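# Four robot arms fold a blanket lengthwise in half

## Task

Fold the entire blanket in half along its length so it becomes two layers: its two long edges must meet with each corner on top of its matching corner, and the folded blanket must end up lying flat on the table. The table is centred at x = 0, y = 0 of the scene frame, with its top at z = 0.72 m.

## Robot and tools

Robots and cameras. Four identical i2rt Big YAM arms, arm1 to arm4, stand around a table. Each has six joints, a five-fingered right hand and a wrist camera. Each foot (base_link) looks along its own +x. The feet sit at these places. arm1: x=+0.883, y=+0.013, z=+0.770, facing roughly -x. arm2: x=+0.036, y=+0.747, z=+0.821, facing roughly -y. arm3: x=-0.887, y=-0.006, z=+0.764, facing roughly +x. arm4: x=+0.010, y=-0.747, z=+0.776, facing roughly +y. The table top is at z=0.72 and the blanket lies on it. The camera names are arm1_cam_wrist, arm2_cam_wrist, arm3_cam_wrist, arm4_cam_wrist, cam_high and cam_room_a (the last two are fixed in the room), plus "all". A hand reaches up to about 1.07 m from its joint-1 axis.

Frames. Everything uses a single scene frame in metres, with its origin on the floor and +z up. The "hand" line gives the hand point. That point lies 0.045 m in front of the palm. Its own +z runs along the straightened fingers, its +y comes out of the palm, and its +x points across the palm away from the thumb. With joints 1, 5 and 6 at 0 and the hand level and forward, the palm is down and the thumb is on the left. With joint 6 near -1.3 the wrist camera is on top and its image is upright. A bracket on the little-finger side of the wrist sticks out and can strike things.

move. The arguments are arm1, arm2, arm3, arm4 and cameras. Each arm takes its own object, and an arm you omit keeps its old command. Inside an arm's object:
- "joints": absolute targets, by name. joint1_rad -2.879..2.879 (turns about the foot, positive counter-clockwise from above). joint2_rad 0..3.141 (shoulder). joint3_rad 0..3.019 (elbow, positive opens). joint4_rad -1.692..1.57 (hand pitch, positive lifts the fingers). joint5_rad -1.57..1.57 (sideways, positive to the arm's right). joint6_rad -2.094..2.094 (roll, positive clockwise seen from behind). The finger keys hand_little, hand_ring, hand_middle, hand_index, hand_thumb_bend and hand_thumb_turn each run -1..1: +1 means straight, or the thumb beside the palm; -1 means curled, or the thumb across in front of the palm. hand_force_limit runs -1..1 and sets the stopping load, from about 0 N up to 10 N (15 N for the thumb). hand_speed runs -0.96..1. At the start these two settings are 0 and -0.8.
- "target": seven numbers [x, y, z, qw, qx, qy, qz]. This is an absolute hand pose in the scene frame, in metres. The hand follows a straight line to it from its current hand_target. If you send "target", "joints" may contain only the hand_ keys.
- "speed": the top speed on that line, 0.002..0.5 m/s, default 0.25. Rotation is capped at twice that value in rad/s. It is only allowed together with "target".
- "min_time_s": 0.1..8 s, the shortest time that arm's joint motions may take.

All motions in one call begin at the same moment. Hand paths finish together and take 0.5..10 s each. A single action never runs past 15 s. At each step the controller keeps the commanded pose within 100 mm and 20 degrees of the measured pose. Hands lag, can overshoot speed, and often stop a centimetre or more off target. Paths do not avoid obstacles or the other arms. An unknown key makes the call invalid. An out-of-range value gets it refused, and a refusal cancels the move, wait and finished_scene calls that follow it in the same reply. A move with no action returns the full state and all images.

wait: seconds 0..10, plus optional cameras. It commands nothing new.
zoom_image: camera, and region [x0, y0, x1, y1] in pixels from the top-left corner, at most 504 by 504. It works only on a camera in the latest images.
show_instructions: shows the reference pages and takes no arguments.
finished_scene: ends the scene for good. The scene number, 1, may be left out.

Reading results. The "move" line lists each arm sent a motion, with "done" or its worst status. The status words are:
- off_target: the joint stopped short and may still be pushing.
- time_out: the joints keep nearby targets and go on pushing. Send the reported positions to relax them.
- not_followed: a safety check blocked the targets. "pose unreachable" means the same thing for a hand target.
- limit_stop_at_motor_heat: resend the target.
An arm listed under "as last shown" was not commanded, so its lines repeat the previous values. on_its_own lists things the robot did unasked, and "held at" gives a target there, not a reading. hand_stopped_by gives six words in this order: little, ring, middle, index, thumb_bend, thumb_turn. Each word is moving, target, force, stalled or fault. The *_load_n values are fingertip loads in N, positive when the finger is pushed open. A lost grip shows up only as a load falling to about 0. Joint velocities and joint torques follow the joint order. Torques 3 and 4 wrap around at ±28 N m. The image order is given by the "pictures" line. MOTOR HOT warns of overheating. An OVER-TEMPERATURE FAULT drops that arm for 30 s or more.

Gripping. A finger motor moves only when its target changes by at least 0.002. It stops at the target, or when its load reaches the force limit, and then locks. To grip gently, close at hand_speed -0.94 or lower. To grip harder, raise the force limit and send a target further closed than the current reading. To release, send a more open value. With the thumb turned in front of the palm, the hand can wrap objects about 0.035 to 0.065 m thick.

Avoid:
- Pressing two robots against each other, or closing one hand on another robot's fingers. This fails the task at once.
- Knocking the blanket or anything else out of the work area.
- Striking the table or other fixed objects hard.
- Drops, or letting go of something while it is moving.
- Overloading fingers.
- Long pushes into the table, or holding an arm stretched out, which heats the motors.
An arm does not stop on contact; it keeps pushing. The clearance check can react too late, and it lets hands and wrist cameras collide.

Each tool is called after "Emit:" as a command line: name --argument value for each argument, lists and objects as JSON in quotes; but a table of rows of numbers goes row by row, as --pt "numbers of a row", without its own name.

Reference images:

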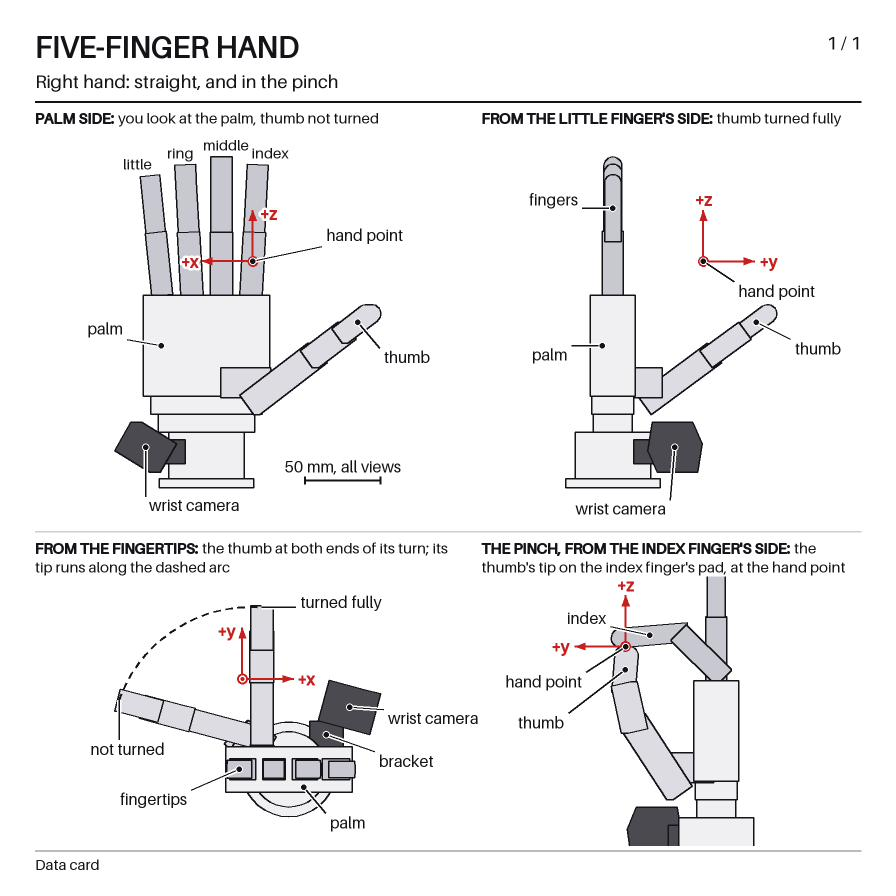

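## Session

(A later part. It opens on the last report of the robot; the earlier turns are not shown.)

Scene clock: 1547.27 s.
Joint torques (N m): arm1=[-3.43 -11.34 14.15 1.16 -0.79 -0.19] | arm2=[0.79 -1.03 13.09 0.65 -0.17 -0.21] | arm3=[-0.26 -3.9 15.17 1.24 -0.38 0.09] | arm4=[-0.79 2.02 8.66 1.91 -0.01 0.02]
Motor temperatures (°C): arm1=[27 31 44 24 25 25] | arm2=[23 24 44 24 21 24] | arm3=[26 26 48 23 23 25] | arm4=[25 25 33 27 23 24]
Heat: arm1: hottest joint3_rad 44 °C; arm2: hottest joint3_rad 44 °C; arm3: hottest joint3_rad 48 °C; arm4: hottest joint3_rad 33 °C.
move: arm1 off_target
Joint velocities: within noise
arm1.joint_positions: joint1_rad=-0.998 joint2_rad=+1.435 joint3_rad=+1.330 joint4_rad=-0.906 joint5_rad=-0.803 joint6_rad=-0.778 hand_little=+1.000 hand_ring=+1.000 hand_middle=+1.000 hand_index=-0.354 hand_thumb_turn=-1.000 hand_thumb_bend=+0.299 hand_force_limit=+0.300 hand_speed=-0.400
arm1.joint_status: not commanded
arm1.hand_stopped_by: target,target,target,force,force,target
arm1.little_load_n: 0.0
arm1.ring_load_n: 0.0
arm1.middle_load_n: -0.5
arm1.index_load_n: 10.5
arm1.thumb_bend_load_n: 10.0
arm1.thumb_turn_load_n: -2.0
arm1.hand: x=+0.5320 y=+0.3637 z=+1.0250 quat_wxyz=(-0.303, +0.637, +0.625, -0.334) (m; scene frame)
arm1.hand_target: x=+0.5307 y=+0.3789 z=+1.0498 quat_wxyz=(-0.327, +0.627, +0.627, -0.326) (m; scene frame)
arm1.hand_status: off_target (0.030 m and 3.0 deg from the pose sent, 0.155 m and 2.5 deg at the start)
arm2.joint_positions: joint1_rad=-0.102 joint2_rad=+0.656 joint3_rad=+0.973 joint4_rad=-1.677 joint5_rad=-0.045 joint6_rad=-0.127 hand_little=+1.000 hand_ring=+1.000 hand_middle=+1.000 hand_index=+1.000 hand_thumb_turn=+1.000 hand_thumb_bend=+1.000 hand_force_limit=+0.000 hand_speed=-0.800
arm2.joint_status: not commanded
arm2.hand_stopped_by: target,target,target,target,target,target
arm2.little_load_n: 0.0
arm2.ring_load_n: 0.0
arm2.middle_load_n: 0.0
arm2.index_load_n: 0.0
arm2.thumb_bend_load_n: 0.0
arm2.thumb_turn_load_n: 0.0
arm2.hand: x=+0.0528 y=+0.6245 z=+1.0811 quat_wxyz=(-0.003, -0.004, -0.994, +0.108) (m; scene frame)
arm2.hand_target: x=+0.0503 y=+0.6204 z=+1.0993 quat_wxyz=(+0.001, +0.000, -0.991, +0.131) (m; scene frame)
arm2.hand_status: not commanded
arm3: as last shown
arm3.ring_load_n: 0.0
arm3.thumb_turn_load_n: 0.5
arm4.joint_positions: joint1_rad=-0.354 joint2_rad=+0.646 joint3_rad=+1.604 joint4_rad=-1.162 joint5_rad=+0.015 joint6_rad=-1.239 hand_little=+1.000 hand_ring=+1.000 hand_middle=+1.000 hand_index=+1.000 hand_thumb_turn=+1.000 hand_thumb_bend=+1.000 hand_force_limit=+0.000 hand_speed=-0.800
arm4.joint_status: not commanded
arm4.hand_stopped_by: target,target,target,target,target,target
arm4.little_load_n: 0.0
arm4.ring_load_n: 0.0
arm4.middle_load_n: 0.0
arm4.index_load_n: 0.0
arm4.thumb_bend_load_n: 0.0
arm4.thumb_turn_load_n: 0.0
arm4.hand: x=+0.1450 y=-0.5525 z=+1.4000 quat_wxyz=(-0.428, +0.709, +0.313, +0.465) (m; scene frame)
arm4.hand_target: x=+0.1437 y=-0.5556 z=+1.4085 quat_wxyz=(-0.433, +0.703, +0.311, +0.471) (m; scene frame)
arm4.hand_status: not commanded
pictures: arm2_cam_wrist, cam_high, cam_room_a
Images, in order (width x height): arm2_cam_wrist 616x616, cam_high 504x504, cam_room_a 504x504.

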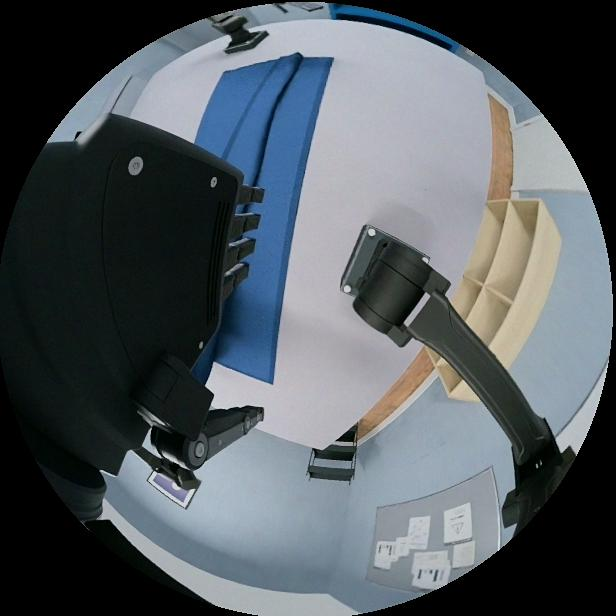

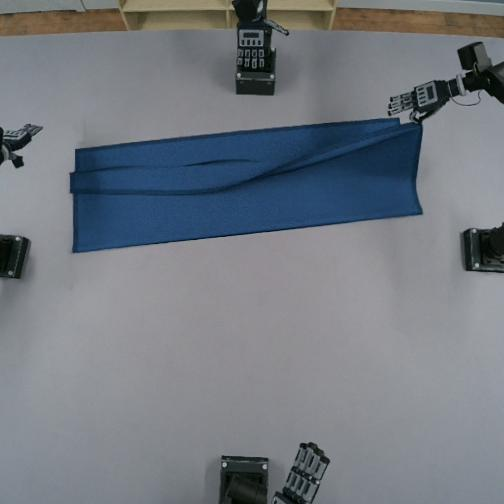

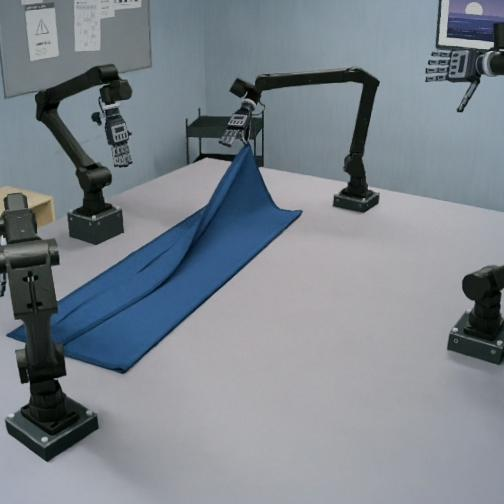

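Emit:
move --arm3 '{"target": [-0.66, 0.26, 0.92, 0.3265, -0.6273, 0.6273, -0.3265], "speed": 0.25, "joints": {"hand_index": 0.3, "hand_thumb_bend": 0.6, "hand_speed": -0.3}}' --cameras '[]'

Emit:
move --arm3 '{"target": [-0.64, 0.258, 0.80, 0.3265, -0.6273, 0.6273, -0.3265], "speed": 0.15}' --cameras '["cam_high", "arm3_cam_wrist", "arm2_cam_wrist"]'

Emit:
zoom_image --camera "cam_high" --region '[20, 140, 140, 260]'

Emit:
zoom_image --camera "arm3_cam_wrist" --region '[180, 180, 480, 480]'

Scene clock: 1571.63 s.
Joint torques (N m): arm1=[-3.66 -11.28 14.16 1.16 -0.78 -0.19] | arm2=[0.67 -1.14 13.11 0.57 -0.17 -0.19] | arm3=[1.49 -2.96 14.39 0.57 0.84 0.31] | arm4=[-0.97 2.37 8.66 1.88 -0.02 0.02]
Motor temperatures (°C): arm1=[27 30 47 24 25 25] | arm2=[23 24 44 24 21 24] | arm3=[26 26 48 23 23 25] | arm4=[25 25 33 27 23 24]
Heat: arm1: hottest joint3_rad 47 °C; arm2: hottest joint3_rad 44 °C; arm3: hottest joint3_rad 48 °C; arm4: hottest joint3_rad 33 °C.
move: arm3 off_target
Joint velocities: within noise
arm1, arm2, arm4: as last shown
arm1.middle_load_n: 0.0
arm1.hand: x=+0.5320 y=+0.3638 z=+1.0250 quat_wxyz=(-0.303, +0.637, +0.626, -0.334) (m; scene frame)
arm2.ring_load_n: -0.5
arm3.joint_positions: joint1_rad=+1.256 joint2_rad=+0.929 joint3_rad=+0.629 joint4_rad=-0.796 joint5_rad=+0.854 joint6_rad=+0.914 hand_little=+1.000 hand_ring=+1.000 hand_middle=+1.000 hand_index=+0.300 hand_thumb_turn=-1.000 hand_thumb_bend=+0.600 hand_force_limit=+0.300 hand_speed=-0.300
arm3.joint_status: all done
arm3.hand_stopped_by: target,target,target,target,target,target
arm3.little_load_n: 0.0
arm3.ring_load_n: 0.0
arm3.middle_load_n: 0.0
arm3.index_load_n: 0.0
arm3.thumb_bend_load_n: 0.0
arm3.thumb_turn_load_n: 0.0
arm3.hand: x=-0.6642 y=+0.2423 z=+0.8980 quat_wxyz=(-0.309, +0.635, -0.624, +0.334) (m; scene frame)
arm3.hand_target: x=-0.6604 y=+0.2591 z=+0.9200 quat_wxyz=(-0.327, +0.627, -0.627, +0.326) (m; scene frame)
arm3.hand_status: off_target (0.029 m and 2.4 deg from the pose sent, 0.116 m and 84.4 deg at the start)
arm4.index_load_n: -0.5
pictures: none
No camera images: "cameras" was empty.

Scene clock: 1573.13 s.
Joint torques (N m): arm1=[-3.66 -11.28 14.15 1.13 -0.78 -0.19] | arm2=[0.32 -1.08 13.16 0.55 -0.19 -0.23] | arm3=[-0.26 -4.95 7.79 2.02 0.56 0.11] | arm4=[-1.03 2.55 8.66 1.91 -0.02 0.03]
Motor temperatures (°C): arm1=[27 30 47 24 25 25] | arm2=[23 24 44 24 21 24] | arm3=[26 26 48 23 23 25] | arm4=[25 25 33 27 23 24]
Heat: arm1: hottest joint3_rad 47 °C; arm2: hottest joint3_rad 44 °C; arm3: hottest joint3_rad 48 °C; arm4: hottest joint3_rad 33 °C.
move: arm3 done
Joint velocities: within noise
arm1, arm2, arm4: as last shown
arm2.ring_load_n: 0.0
arm3.joint_positions: joint1_rad=+1.204 joint2_rad=+1.161 joint3_rad=+0.459 joint4_rad=-0.304 joint5_rad=+0.822 joint6_rad=+0.843 hand_little=+1.000 hand_ring=+1.000 hand_middle=+1.000 hand_index=+0.300 hand_thumb_turn=-1.000 hand_thumb_bend=+0.600 hand_force_limit=+0.300 hand_speed=-0.300
arm3.joint_status: not commanded
arm3.hand_stopped_by: target,target,target,target,target,target
arm3.little_load_n: 0.0
arm3.ring_load_n: 0.0
arm3.middle_load_n: 0.0
arm3.index_load_n: 0.0
arm3.thumb_bend_load_n: 0.0
arm3.thumb_turn_load_n: 0.0
arm3.hand: x=-0.6435 y=+0.2588 z=+0.8005 quat_wxyz=(-0.325, +0.629, -0.627, +0.326) (m; scene frame)
arm3.hand_target: x=-0.6402 y=+0.2579 z=+0.7999 quat_wxyz=(-0.326, +0.627, -0.627, +0.327) (m; scene frame)
arm3.hand_status: done (0.004 m and 0.3 deg from the pose sent, 0.102 m and 2.4 deg at the start)
arm4.index_load_n: 0.0
pictures: arm2_cam_wrist, arm3_cam_wrist, cam_high
Images, in order (width x height): arm2_cam_wrist 616x616, arm3_cam_wrist 616x616, cam_high 504x504.

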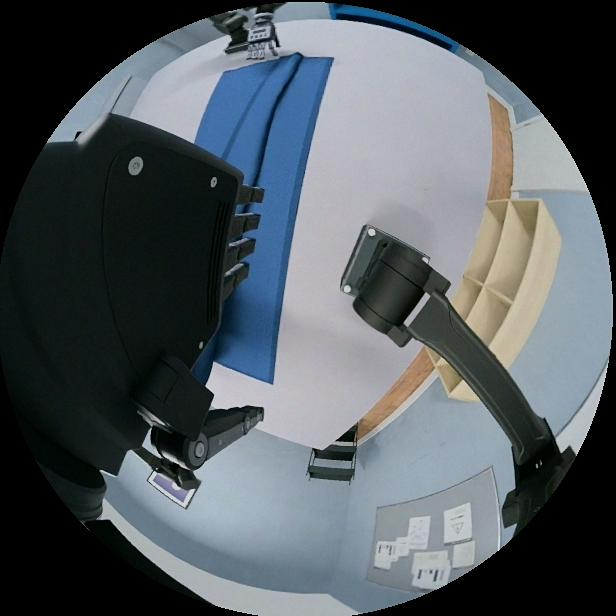

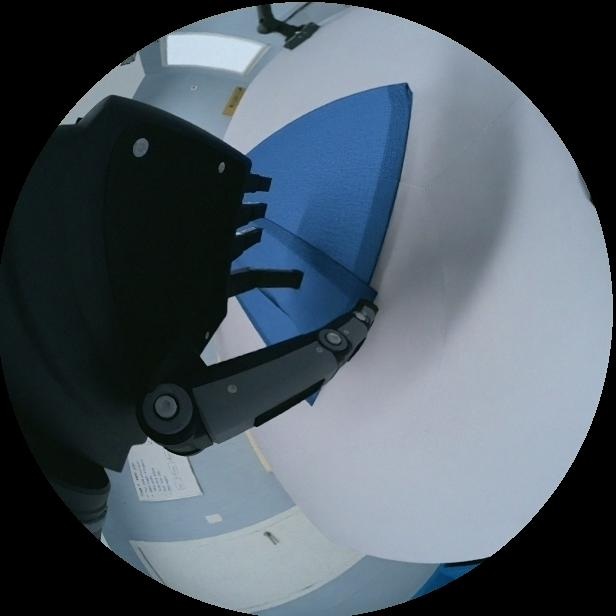

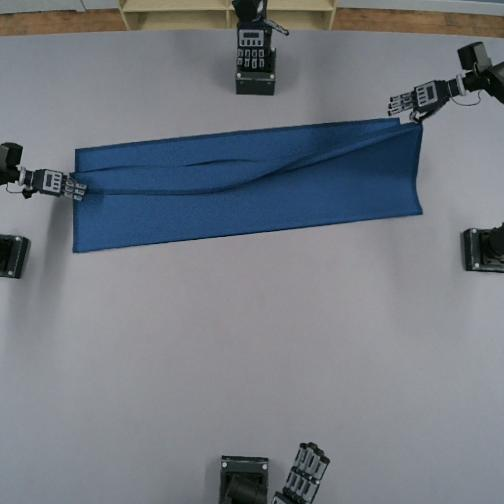

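Scaled by 4.200.

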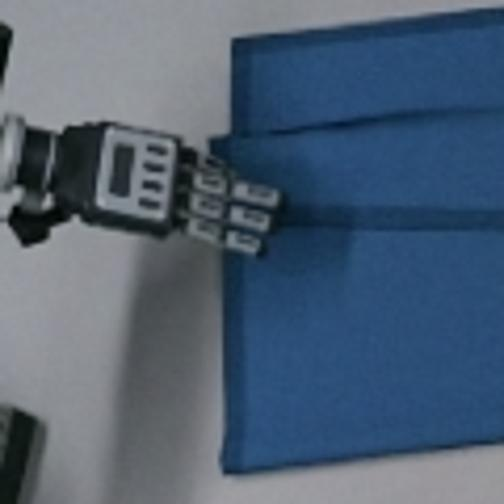

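Scaled by 1.680 from the camera's 616x616 image, which has a finer 880x880 frame.

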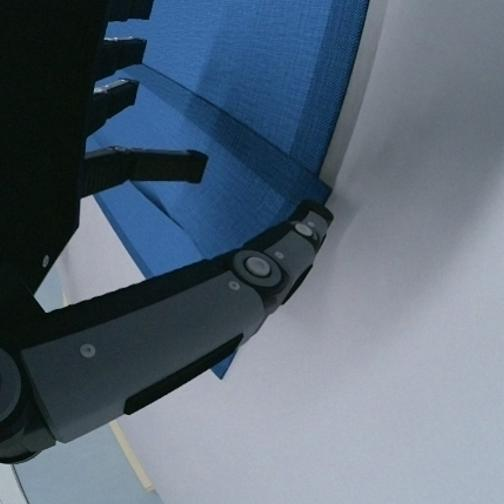

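Emit:
move --arm3 '{"target": [-0.64, 0.258, 0.765, 0.3265, -0.6273, 0.6273, -0.3265], "speed": 0.1}' --cameras '["cam_high", "arm3_cam_wrist", "arm2_cam_wrist"]'

Emit:
zoom_image --camera "cam_high" --region '[20, 140, 140, 260]'

Emit:
zoom_image --camera "arm3_cam_wrist" --region '[200, 180, 450, 430]'

Scene clock: 1608.17 s.
Joint torques (N m): arm1=[-3.66 -11.22 14.16 1.14 -0.78 -0.2] | arm2=[0.38 -0.91 13.14 0.54 -0.19 -0.21] | arm3=[-0.26 -5.25 6.67 2.04 0.58 0.08] | arm4=[-0.85 2.26 8.55 1.96 0.01 0.02]
Motor temperatures (°C): arm1=[27 29 51 24 26 25] | arm2=[23 24 45 24 21 24] | arm3=[26 26 44 23 23 25] | arm4=[25 25 33 27 23 24]
Heat: arm1: hottest joint3_rad 51 °C; arm2: hottest joint3_rad 45 °C; arm3: hottest joint3_rad 44 °C; arm4: hottest joint3_rad 33 °C.
move: arm3 done
Joint velocities: within noise
arm1, arm2, arm4: as last shown
arm1.thumb_bend_load_n: 10.5
arm3.joint_positions: joint1_rad=+1.204 joint2_rad=+1.269 joint3_rad=+0.415 joint4_rad=-0.146 joint5_rad=+0.821 joint6_rad=+0.842 hand_little=+1.000 hand_ring=+1.000 hand_middle=+1.000 hand_index=+0.300 hand_thumb_turn=-1.000 hand_thumb_bend=+0.600 hand_force_limit=+0.300 hand_speed=-0.300
arm3.joint_status: not commanded
arm3.hand_stopped_by: target,target,target,target,target,target
arm3.little_load_n: 0.0
arm3.ring_load_n: 0.0
arm3.middle_load_n: 0.0
arm3.index_load_n: 0.0
arm3.thumb_bend_load_n: 0.0
arm3.thumb_turn_load_n: 0.0
arm3.hand: x=-0.6431 y=+0.2603 z=+0.7670 quat_wxyz=(-0.327, +0.628, -0.627, +0.325) (m; scene frame)
arm3.hand_target: x=-0.6402 y=+0.2580 z=+0.7651 quat_wxyz=(-0.326, +0.627, -0.627, +0.326) (m; scene frame)
arm3.hand_status: done (0.004 m and 0.3 deg from the pose sent, 0.036 m and 0.2 deg at the start)
pictures: arm2_cam_wrist, arm3_cam_wrist, cam_high
Images, in order (width x height): arm2_cam_wrist 616x616, arm3_cam_wrist 616x616, cam_high 504x504.

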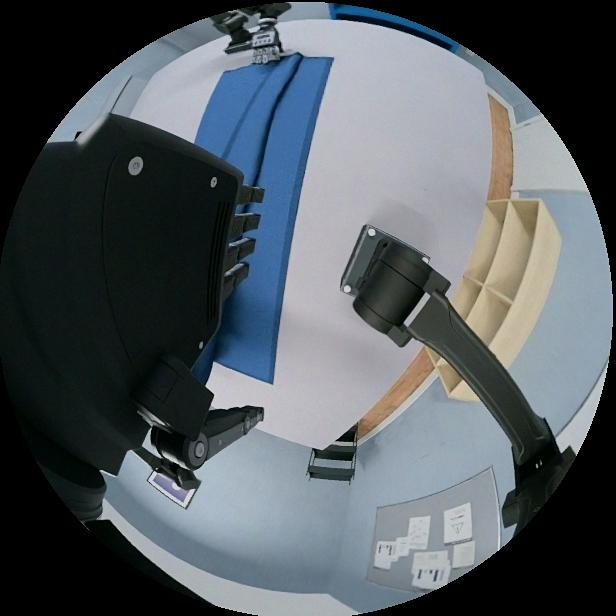

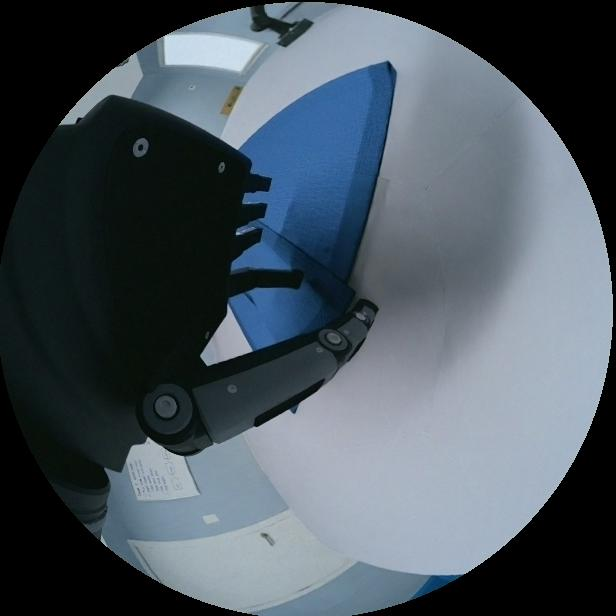

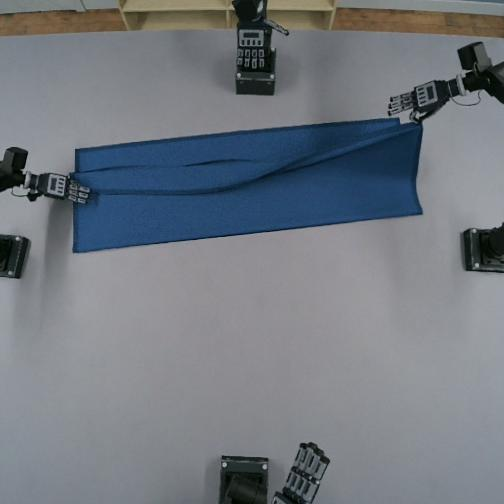

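Scaled by 4.200.

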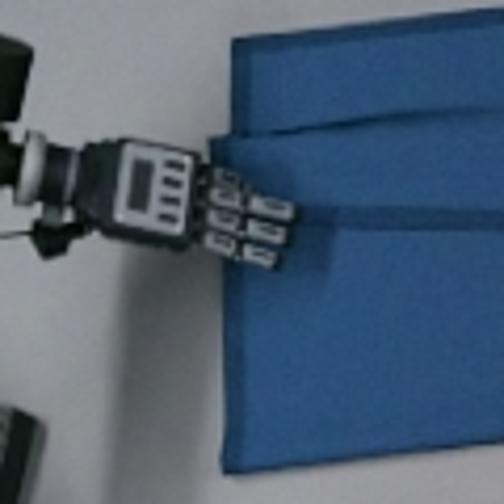

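Scaled by 2.016 from the camera's 616x616 image, which has a finer 880x880 frame.

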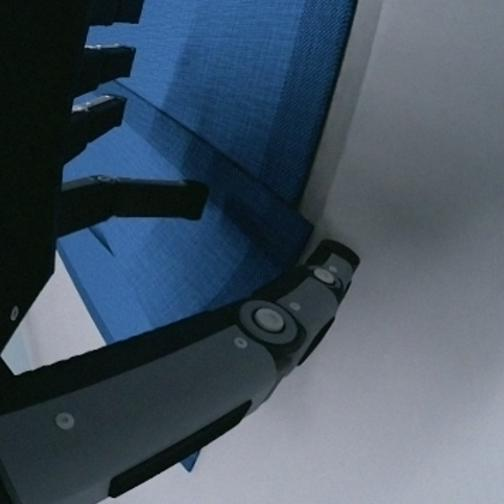

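Emit:
move --arm3 '{"target": [-0.642, 0.254, 0.738, 0.3265, -0.6273, 0.6273, -0.3265], "speed": 0.06}' --cameras '["cam_high", "arm3_cam_wrist"]'

Emit:
zoom_image --camera "arm3_cam_wrist" --region '[200, 180, 450, 430]'

Emit:
zoom_image --camera "cam_high" --region '[20, 140, 140, 260]'

Scene clock: 1617.27 s.
Joint torques (N m): arm1=[-3.6 -11.22 14.15 1.14 -0.78 -0.19] | arm2=[0.56 -0.91 13.15 0.53 -0.17 -0.22] | arm3=[-0.32 -3.72 4.82 1.51 0.06 0.09] | arm4=[-0.91 2.37 8.69 1.92 -0.02 0.04]
Motor temperatures (°C): arm1=[27 29 51 24 26 25] | arm2=[23 24 45 24 21 24] | arm3=[26 26 43 23 23 25] | arm4=[25 25 33 27 23 24]
Heat: arm1: hottest joint3_rad 51 °C; arm2: hottest joint3_rad 45 °C; arm3: hottest joint3_rad 43 °C; arm4: hottest joint3_rad 33 °C.
move: arm3 off_target
Joint velocities: within noise
arm1, arm2, arm4: as last shown
arm1.index_load_n: 10.0
arm1.thumb_turn_load_n: -2.5
arm3.joint_positions: joint1_rad=+1.203 joint2_rad=+1.331 joint3_rad=+0.391 joint4_rad=-0.009 joint5_rad=+0.832 joint6_rad=+0.842 hand_little=+1.000 hand_ring=+1.000 hand_middle=+1.000 hand_index=+0.300 hand_thumb_turn=-1.000 hand_thumb_bend=+0.600 hand_force_limit=+0.300 hand_speed=-0.300
arm3.joint_status: not commanded
arm3.hand_stopped_by: target,target,target,target,target,target
arm3.little_load_n: 0.0
arm3.ring_load_n: 0.0
arm3.middle_load_n: 0.0
arm3.index_load_n: -0.5
arm3.thumb_bend_load_n: 0.0
arm3.thumb_turn_load_n: 0.0
arm3.hand: x=-0.6374 y=+0.2668 z=+0.7559 quat_wxyz=(-0.348, +0.614, -0.630, +0.323) (m; scene frame)
arm3.hand_target: x=-0.6427 y=+0.2534 z=+0.7391 quat_wxyz=(-0.326, +0.627, -0.628, +0.326) (m; scene frame)
arm3.hand_status: off_target (0.022 m and 3.0 deg from the pose sent, 0.030 m and 0.2 deg at the start)
pictures: arm3_cam_wrist, cam_high
Images, in order (width x height): arm3_cam_wrist 616x616, cam_high 504x504.

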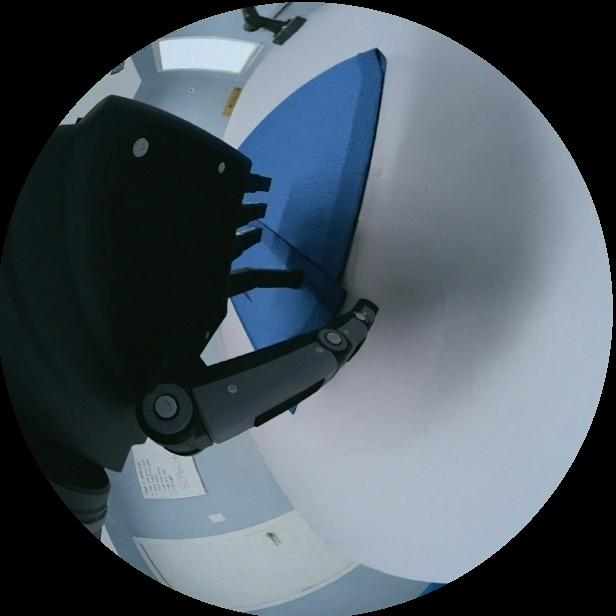

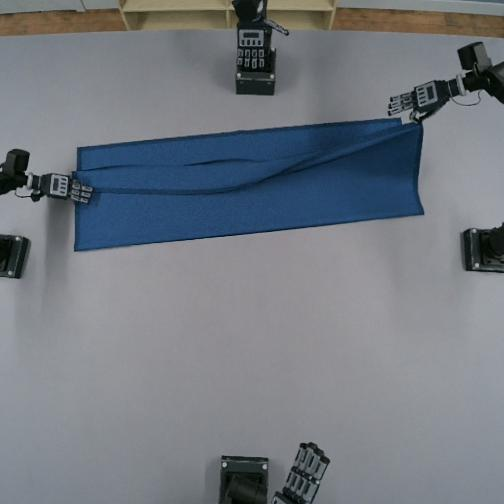

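Scaled by 2.016 from the camera's 616x616 image, which has a finer 880x880 frame.

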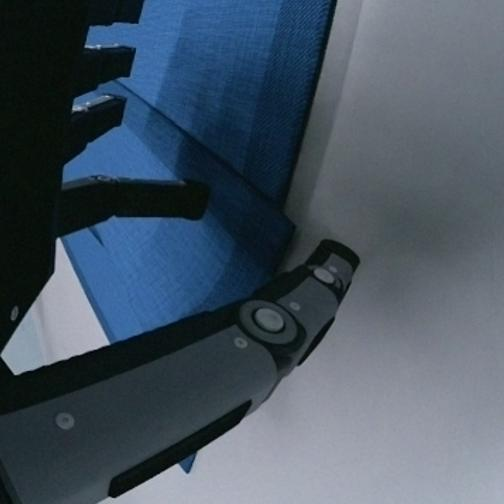

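Scaled by 4.200.

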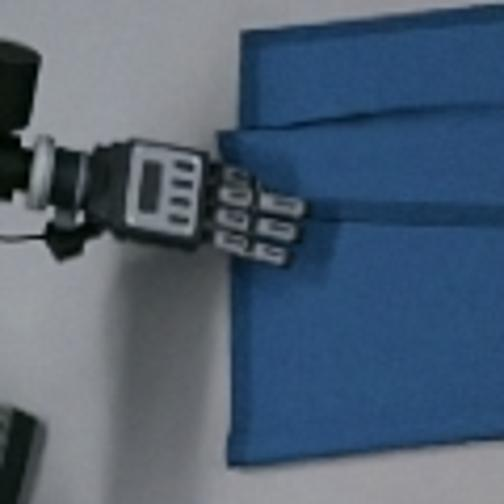

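Emit:
move --arm3 '{"joints": {"hand_index": -0.1, "hand_speed": -0.4, "hand_force_limit": 0.3}}' --cameras '["arm3_cam_wrist"]'

Emit:
zoom_image --camera "arm3_cam_wrist" --region '[200, 180, 450, 430]'

Emit:
move --arm3 '{"joints": {"hand_index": -0.2, "hand_thumb_bend": 0.4}}' --cameras '["arm3_cam_wrist"]'

Emit:
zoom_image --camera "arm3_cam_wrist" --region '[200, 180, 450, 430]'

Emit:
move --arm3 '{"joints": {"hand_index": -0.6, "hand_thumb_bend": 0.0}}' --cameras '["arm3_cam_wrist"]'

Emit:
zoom_image --camera "arm3_cam_wrist" --region '[200, 180, 450, 430]'

Scene clock: 1631.80 s.
Joint torques (N m): arm1=[-3.66 -11.22 14.19 1.14 -0.78 -0.19] | arm2=[0.38 -1.14 13.15 0.62 -0.22 -0.22] | arm3=[0.38 -4.42 4.75 1.17 0.07 0.09] | arm4=[-0.79 2.26 8.55 1.95 -0.02 0.02]
Motor temperatures (°C): arm1=[27 29 52 24 26 25] | arm2=[23 24 45 24 21 24] | arm3=[26 26 41 23 23 25] | arm4=[25 25 33 27 23 24]
Heat: arm1: hottest joint3_rad 52 °C; arm2: hottest joint3_rad 45 °C; arm3: hottest joint3_rad 41 °C; arm4: hottest joint3_rad 33 °C.
move: arm3 done
Joint velocities: within noise
arm1, arm2, arm4: as last shown
arm1.joint_positions: joint1_rad=-0.998 joint2_rad=+1.435 joint3_rad=+1.330 joint4_rad=-0.906 joint5_rad=-0.803 joint6_rad=-0.779 hand_little=+1.000 hand_ring=+1.000 hand_middle=+1.000 hand_index=-0.354 hand_thumb_turn=-1.000 hand_thumb_bend=+0.299 hand_force_limit=+0.300 hand_speed=-0.400
arm1.index_load_n: 10.5
arm1.thumb_bend_load_n: 10.0
arm1.thumb_turn_load_n: -2.0
arm1.hand: x=+0.5320 y=+0.3638 z=+1.0250 quat_wxyz=(-0.303, +0.636, +0.626, -0.334) (m; scene frame)
arm3.joint_positions: joint1_rad=+1.195 joint2_rad=+1.339 joint3_rad=+0.391 joint4_rad=-0.002 joint5_rad=+0.832 joint6_rad=+0.842 hand_little=+1.000 hand_ring=+1.000 hand_middle=+1.000 hand_index=-0.100 hand_thumb_turn=-1.000 hand_thumb_bend=+0.600 hand_force_limit=+0.300 hand_speed=-0.400
arm3.joint_status: all done
arm3.hand_stopped_by: target,target,target,target,target,target
arm3.little_load_n: 0.0
arm3.ring_load_n: 0.0
arm3.middle_load_n: 0.0
arm3.index_load_n: 1.5
arm3.thumb_bend_load_n: 0.0
arm3.thumb_turn_load_n: 0.0
arm3.hand: x=-0.6351 y=+0.2654 z=+0.7544 quat_wxyz=(-0.347, +0.612, -0.633, +0.324) (m; scene frame)
arm3.hand_target: x=-0.6428 y=+0.2535 z=+0.7391 quat_wxyz=(-0.326, +0.627, -0.627, +0.326) (m; scene frame)
arm3.hand_status: not commanded
arm4.thumb_bend_load_n: 0.5
pictures: arm3_cam_wrist
Images, in order (width x height): arm3_cam_wrist 616x616.

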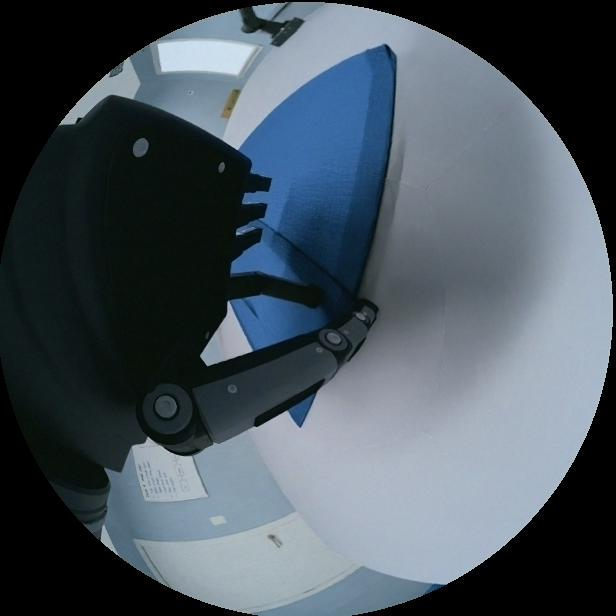

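Scaled by 2.016 from the camera's 616x616 image, which has a finer 880x880 frame.

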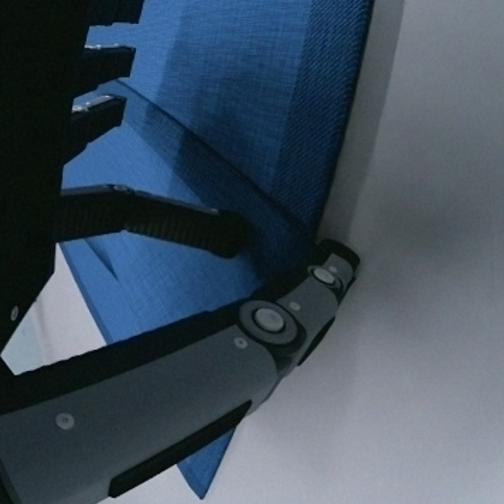

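Scene clock: 1632.53 s.
Joint torques (N m): arm1=[-3.72 -11.22 14.15 1.14 -0.78 -0.19] | arm2=[0.44 -0.85 13.18 0.61 -0.2 -0.18] | arm3=[0.38 -4.6 5.04 1.16 0.34 0.09] | arm4=[-0.56 2.61 8.68 1.98 -0.01 0.04]
Motor temperatures (°C): arm1=[27 29 52 24 26 25] | arm2=[23 24 45 24 21 24] | arm3=[26 26 41 23 23 25] | arm4=[25 25 33 27 23 24]
Heat: arm1: hottest joint3_rad 52 °C; arm2: hottest joint3_rad 45 °C; arm3: hottest joint3_rad 41 °C; arm4: hottest joint3_rad 33 °C.
move: arm3 done
Joint velocities: within noise
arm1, arm2, arm4: as last shown
arm1.index_load_n: 10.0
arm3.joint_positions: joint1_rad=+1.195 joint2_rad=+1.341 joint3_rad=+0.387 joint4_rad=-0.002 joint5_rad=+0.826 joint6_rad=+0.842 hand_little=+1.000 hand_ring=+1.000 hand_middle=+1.000 hand_index=-0.200 hand_thumb_turn=-1.000 hand_thumb_bend=+0.400 hand_force_limit=+0.300 hand_speed=-0.400
arm3.joint_status: all done
arm3.hand_stopped_by: target,target,target,target,target,target
arm3.little_load_n: 0.0
arm3.ring_load_n: 0.0
arm3.middle_load_n: 0.0
arm3.index_load_n: 0.0
arm3.thumb_bend_load_n: 0.0
arm3.thumb_turn_load_n: 0.0
arm3.hand: x=-0.6369 y=+0.2643 z=+0.7518 quat_wxyz=(-0.344, +0.615, -0.632, +0.322) (m; scene frame)
arm3.hand_target: x=-0.6427 y=+0.2536 z=+0.7391 quat_wxyz=(-0.326, +0.627, -0.627, +0.326) (m; scene frame)
arm3.hand_status: not commanded
arm4.thumb_bend_load_n: 0.0
pictures: arm3_cam_wrist
Images, in order (width x height): arm3_cam_wrist 616x616.

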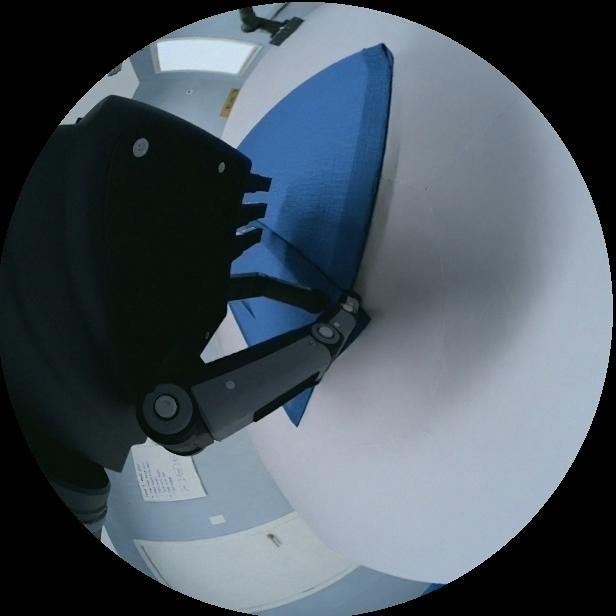

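Scaled by 2.016 from the camera's 616x616 image, which has a finer 880x880 frame.

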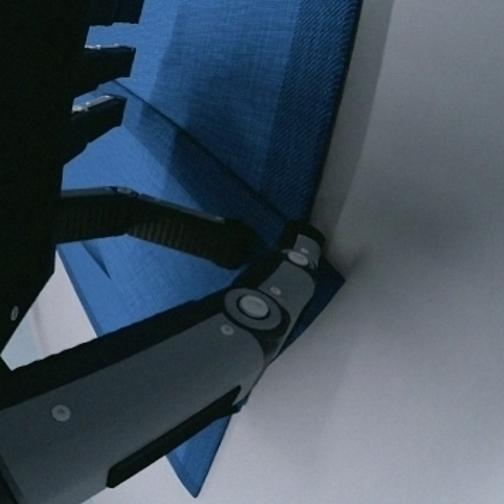

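Scene clock: 1633.33 s.
Joint torques (N m): arm1=[-3.66 -11.22 14.13 1.16 -0.78 -0.19] | arm2=[0.5 -1.14 13.26 0.58 -0.19 -0.22] | arm3=[0.44 -5.25 5.82 1.11 0.55 0.09] | arm4=[-0.79 2.32 8.59 1.96 -0.01 0.02]
Motor temperatures (°C): arm1=[27 29 52 24 26 25] | arm2=[23 24 45 24 21 24] | arm3=[26 26 41 23 23 25] | arm4=[25 25 33 27 23 24]
Heat: arm1: hottest joint3_rad 52 °C; arm2: hottest joint3_rad 45 °C; arm3: hottest joint3_rad 41 °C; arm4: hottest joint3_rad 33 °C.
move: arm3 off_target
Joint velocities: within noise
arm1, arm2, arm4: as last shown
arm1.ring_load_n: 0.5
arm1.thumb_bend_load_n: 10.5
arm2.index_load_n: -0.5
arm3.joint_positions: joint1_rad=+1.195 joint2_rad=+1.349 joint3_rad=+0.376 joint4_rad=-0.002 joint5_rad=+0.821 joint6_rad=+0.841 hand_little=+1.000 hand_ring=+1.000 hand_middle=+1.000 hand_index=-0.405 hand_thumb_turn=-1.001 hand_thumb_bend=+0.242 hand_force_limit=+0.300 hand_speed=-0.400
arm3.joint_status: hand_index off_target (ended at -0.405, target -0.600); hand_thumb_bend off_target (ended at +0.242, target +0.000)
arm3.hand_stopped_by: target,target,target,force,force,target
arm3.little_load_n: 0.0
arm3.ring_load_n: 0.0
arm3.middle_load_n: 0.0
arm3.index_load_n: 4.5
arm3.thumb_bend_load_n: 9.0
arm3.thumb_turn_load_n: -7.0
arm3.hand: x=-0.6408 y=+0.2586 z=+0.7449 quat_wxyz=(-0.336, +0.620, -0.631, +0.323) (m; scene frame)
arm3.hand_target: x=-0.6428 y=+0.2535 z=+0.7390 quat_wxyz=(-0.326, +0.627, -0.627, +0.326) (m; scene frame)
arm3.hand_status: not commanded
pictures: arm3_cam_wrist
Images, in order (width x height): arm3_cam_wrist 616x616.

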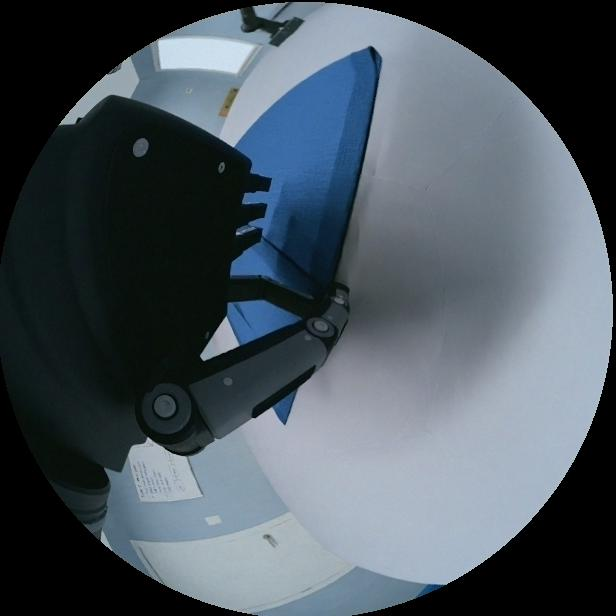

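Scaled by 2.016 from the camera's 616x616 image, which has a finer 880x880 frame.

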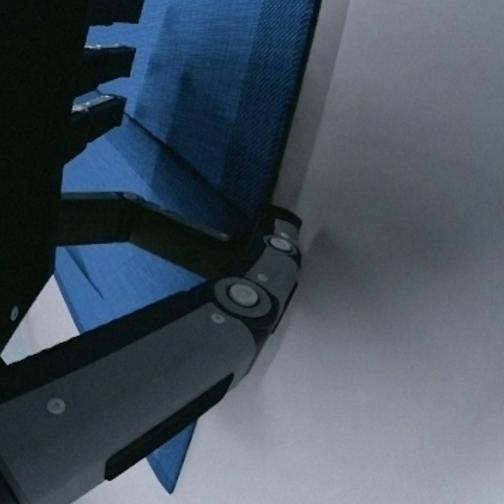

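Emit:
move --arm3 '{"target": [-0.645, 0.258, 0.79, 0.3265, -0.6273, 0.6273, -0.3265], "speed": 0.08}' --cameras '["arm3_cam_wrist", "arm2_cam_wrist", "cam_high"]'

Emit:
zoom_image --camera "arm3_cam_wrist" --region '[200, 180, 450, 430]'

Emit:
zoom_image --camera "arm2_cam_wrist" --region '[220, 0, 370, 150]'

Scene clock: 1642.37 s.
Joint torques (N m): arm1=[-3.66 -11.16 14.15 1.14 -0.78 -0.19] | arm2=[0.26 -0.85 13.15 0.55 -0.18 -0.22] | arm3=[1.49 -5.54 10.88 0.66 0.8 0.29] | arm4=[-0.79 2.37 8.61 2.03 -0.01 0.03]
Motor temperatures (°C): arm1=[27 28 53 24 26 25] | arm2=[23 24 45 24 21 24] | arm3=[26 26 40 23 23 25] | arm4=[25 25 33 27 23 24]
Heat: arm1: hottest joint3_rad 53 °C; arm2: hottest joint3_rad 45 °C; arm3: hottest joint3_rad 40 °C; arm4: hottest joint3_rad 33 °C.
move: arm3 off_target
Joint velocities: within noise
arm1.joint_positions: joint1_rad=-0.998 joint2_rad=+1.435 joint3_rad=+1.330 joint4_rad=-0.906 joint5_rad=-0.803 joint6_rad=-0.779 hand_little=+1.000 hand_ring=+1.000 hand_middle=+1.000 hand_index=-0.354 hand_thumb_turn=-1.000 hand_thumb_bend=+0.299 hand_force_limit=+0.300 hand_speed=-0.400
arm1.joint_status: not commanded
arm1.hand_stopped_by: target,target,target,force,force,target
arm1.little_load_n: 0.0
arm1.ring_load_n: 0.0
arm1.middle_load_n: 0.0
arm1.index_load_n: 10.5
arm1.thumb_bend_load_n: 10.0
arm1.thumb_turn_load_n: -2.0
arm1.hand: x=+0.5320 y=+0.3638 z=+1.0250 quat_wxyz=(-0.303, +0.636, +0.626, -0.334) (m; scene frame)
arm1.hand_target: x=+0.5307 y=+0.3789 z=+1.0498 quat_wxyz=(-0.327, +0.627, +0.627, -0.326) (m; scene frame)
arm1.hand_status: not commanded
arm2.joint_positions: joint1_rad=-0.102 joint2_rad=+0.656 joint3_rad=+0.973 joint4_rad=-1.677 joint5_rad=-0.045 joint6_rad=-0.127 hand_little=+1.000 hand_ring=+1.000 hand_middle=+1.000 hand_index=+1.000 hand_thumb_turn=+1.000 hand_thumb_bend=+1.000 hand_force_limit=+0.000 hand_speed=-0.800
arm2.joint_status: not commanded
arm2.hand_stopped_by: target,target,target,target,target,target
arm2.little_load_n: 0.0
arm2.ring_load_n: 0.0
arm2.middle_load_n: 0.0
arm2.index_load_n: 0.0
arm2.thumb_bend_load_n: 0.0
arm2.thumb_turn_load_n: 0.0
arm2.hand: x=+0.0528 y=+0.6245 z=+1.0811 quat_wxyz=(-0.003, -0.004, -0.994, +0.108) (m; scene frame)
arm2.hand_target: x=+0.0503 y=+0.6204 z=+1.0993 quat_wxyz=(+0.001, +0.000, -0.991, +0.131) (m; scene frame)
arm2.hand_status: not commanded
arm3.joint_positions: joint1_rad=+1.198 joint2_rad=+1.191 joint3_rad=+0.399 joint4_rad=-0.251 joint5_rad=+0.825 joint6_rad=+0.841 hand_little=+1.000 hand_ring=+1.000 hand_middle=+1.000 hand_index=-0.405 hand_thumb_turn=-1.001 hand_thumb_bend=+0.242 hand_force_limit=+0.300 hand_speed=-0.400
arm3.joint_status: not commanded
arm3.hand_stopped_by: target,target,target,force,force,target
arm3.little_load_n: 0.0
arm3.ring_load_n: 0.0
arm3.middle_load_n: 0.0
arm3.index_load_n: 4.5
arm3.thumb_bend_load_n: 9.0
arm3.thumb_turn_load_n: -7.5
arm3.hand: x=-0.6510 y=+0.2390 z=+0.7734 quat_wxyz=(-0.308, +0.635, -0.625, +0.333) (m; scene frame)
arm3.hand_target: x=-0.6453 y=+0.2575 z=+0.7902 quat_wxyz=(-0.327, +0.627, -0.627, +0.326) (m; scene frame)
arm3.hand_status: off_target (0.026 m and 2.4 deg from the pose sent, 0.045 m and 1.5 deg at the start)
arm4.joint_positions: joint1_rad=-0.354 joint2_rad=+0.646 joint3_rad=+1.604 joint4_rad=-1.162 joint5_rad=+0.015 joint6_rad=-1.239 hand_little=+1.000 hand_ring=+1.000 hand_middle=+1.000 hand_index=+1.000 hand_thumb_turn=+1.000 hand_thumb_bend=+1.000 hand_force_limit=+0.000 hand_speed=-0.800
arm4.joint_status: not commanded
arm4.hand_stopped_by: target,target,target,target,target,target
arm4.little_load_n: 0.0
arm4.ring_load_n: 0.0
arm4.middle_load_n: 0.0
arm4.index_load_n: 0.0
arm4.thumb_bend_load_n: 0.0
arm4.thumb_turn_load_n: 0.0
arm4.hand: x=+0.1450 y=-0.5525 z=+1.4000 quat_wxyz=(-0.428, +0.709, +0.313, +0.465) (m; scene frame)
arm4.hand_target: x=+0.1437 y=-0.5556 z=+1.4085 quat_wxyz=(-0.433, +0.703, +0.311, +0.471) (m; scene frame)
arm4.hand_status: not commanded
pictures: arm2_cam_wrist, arm3_cam_wrist, cam_high
Images, in order (width x height): arm2_cam_wrist 616x616, arm3_cam_wrist 616x616, cam_high 504x504.

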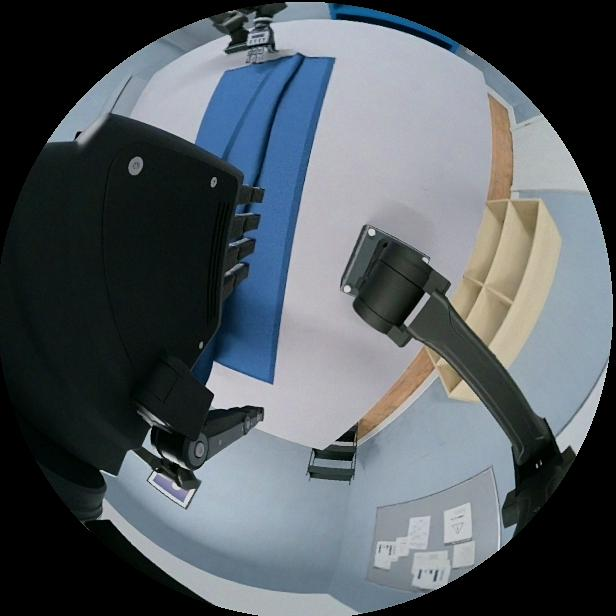

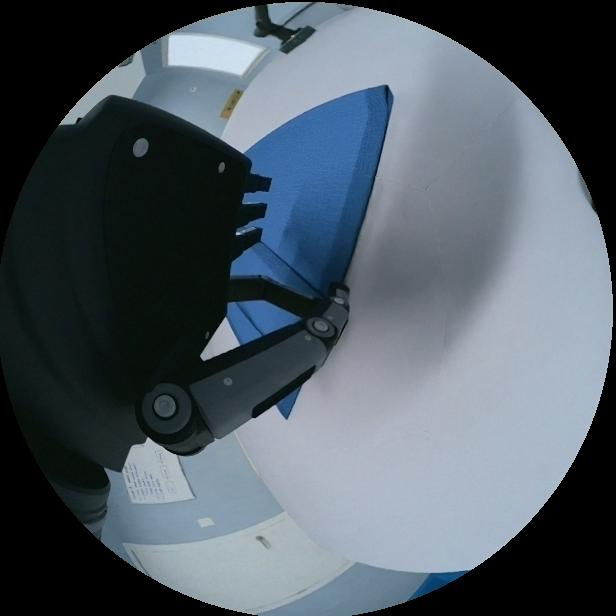

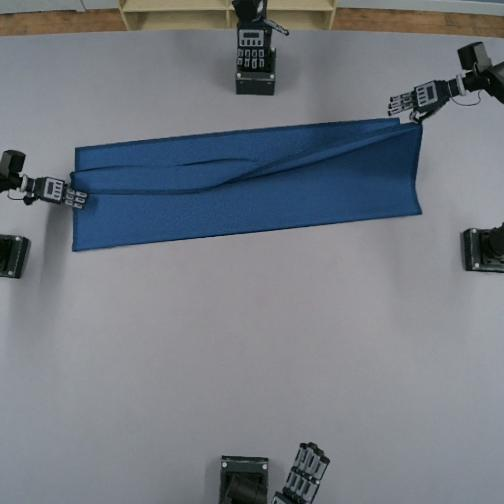

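Scaled by 2.016 from the camera's 616x616 image, which has a finer 880x880 frame.

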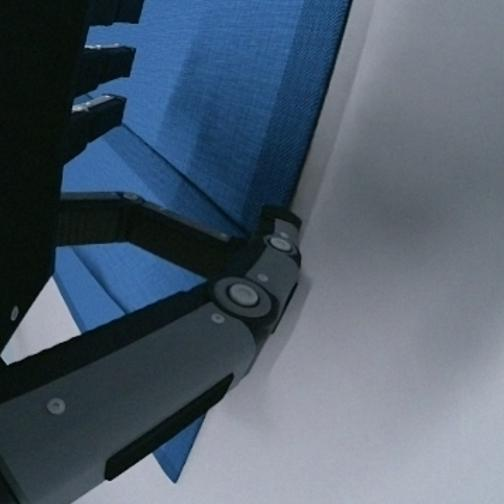

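Scaled by 3.360 from the camera's 616x616 image, which has a finer 880x880 frame.

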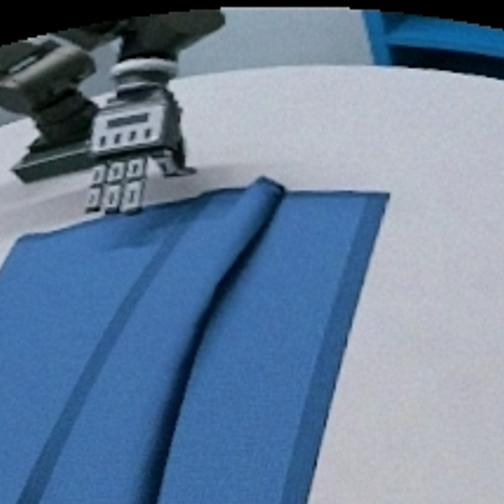

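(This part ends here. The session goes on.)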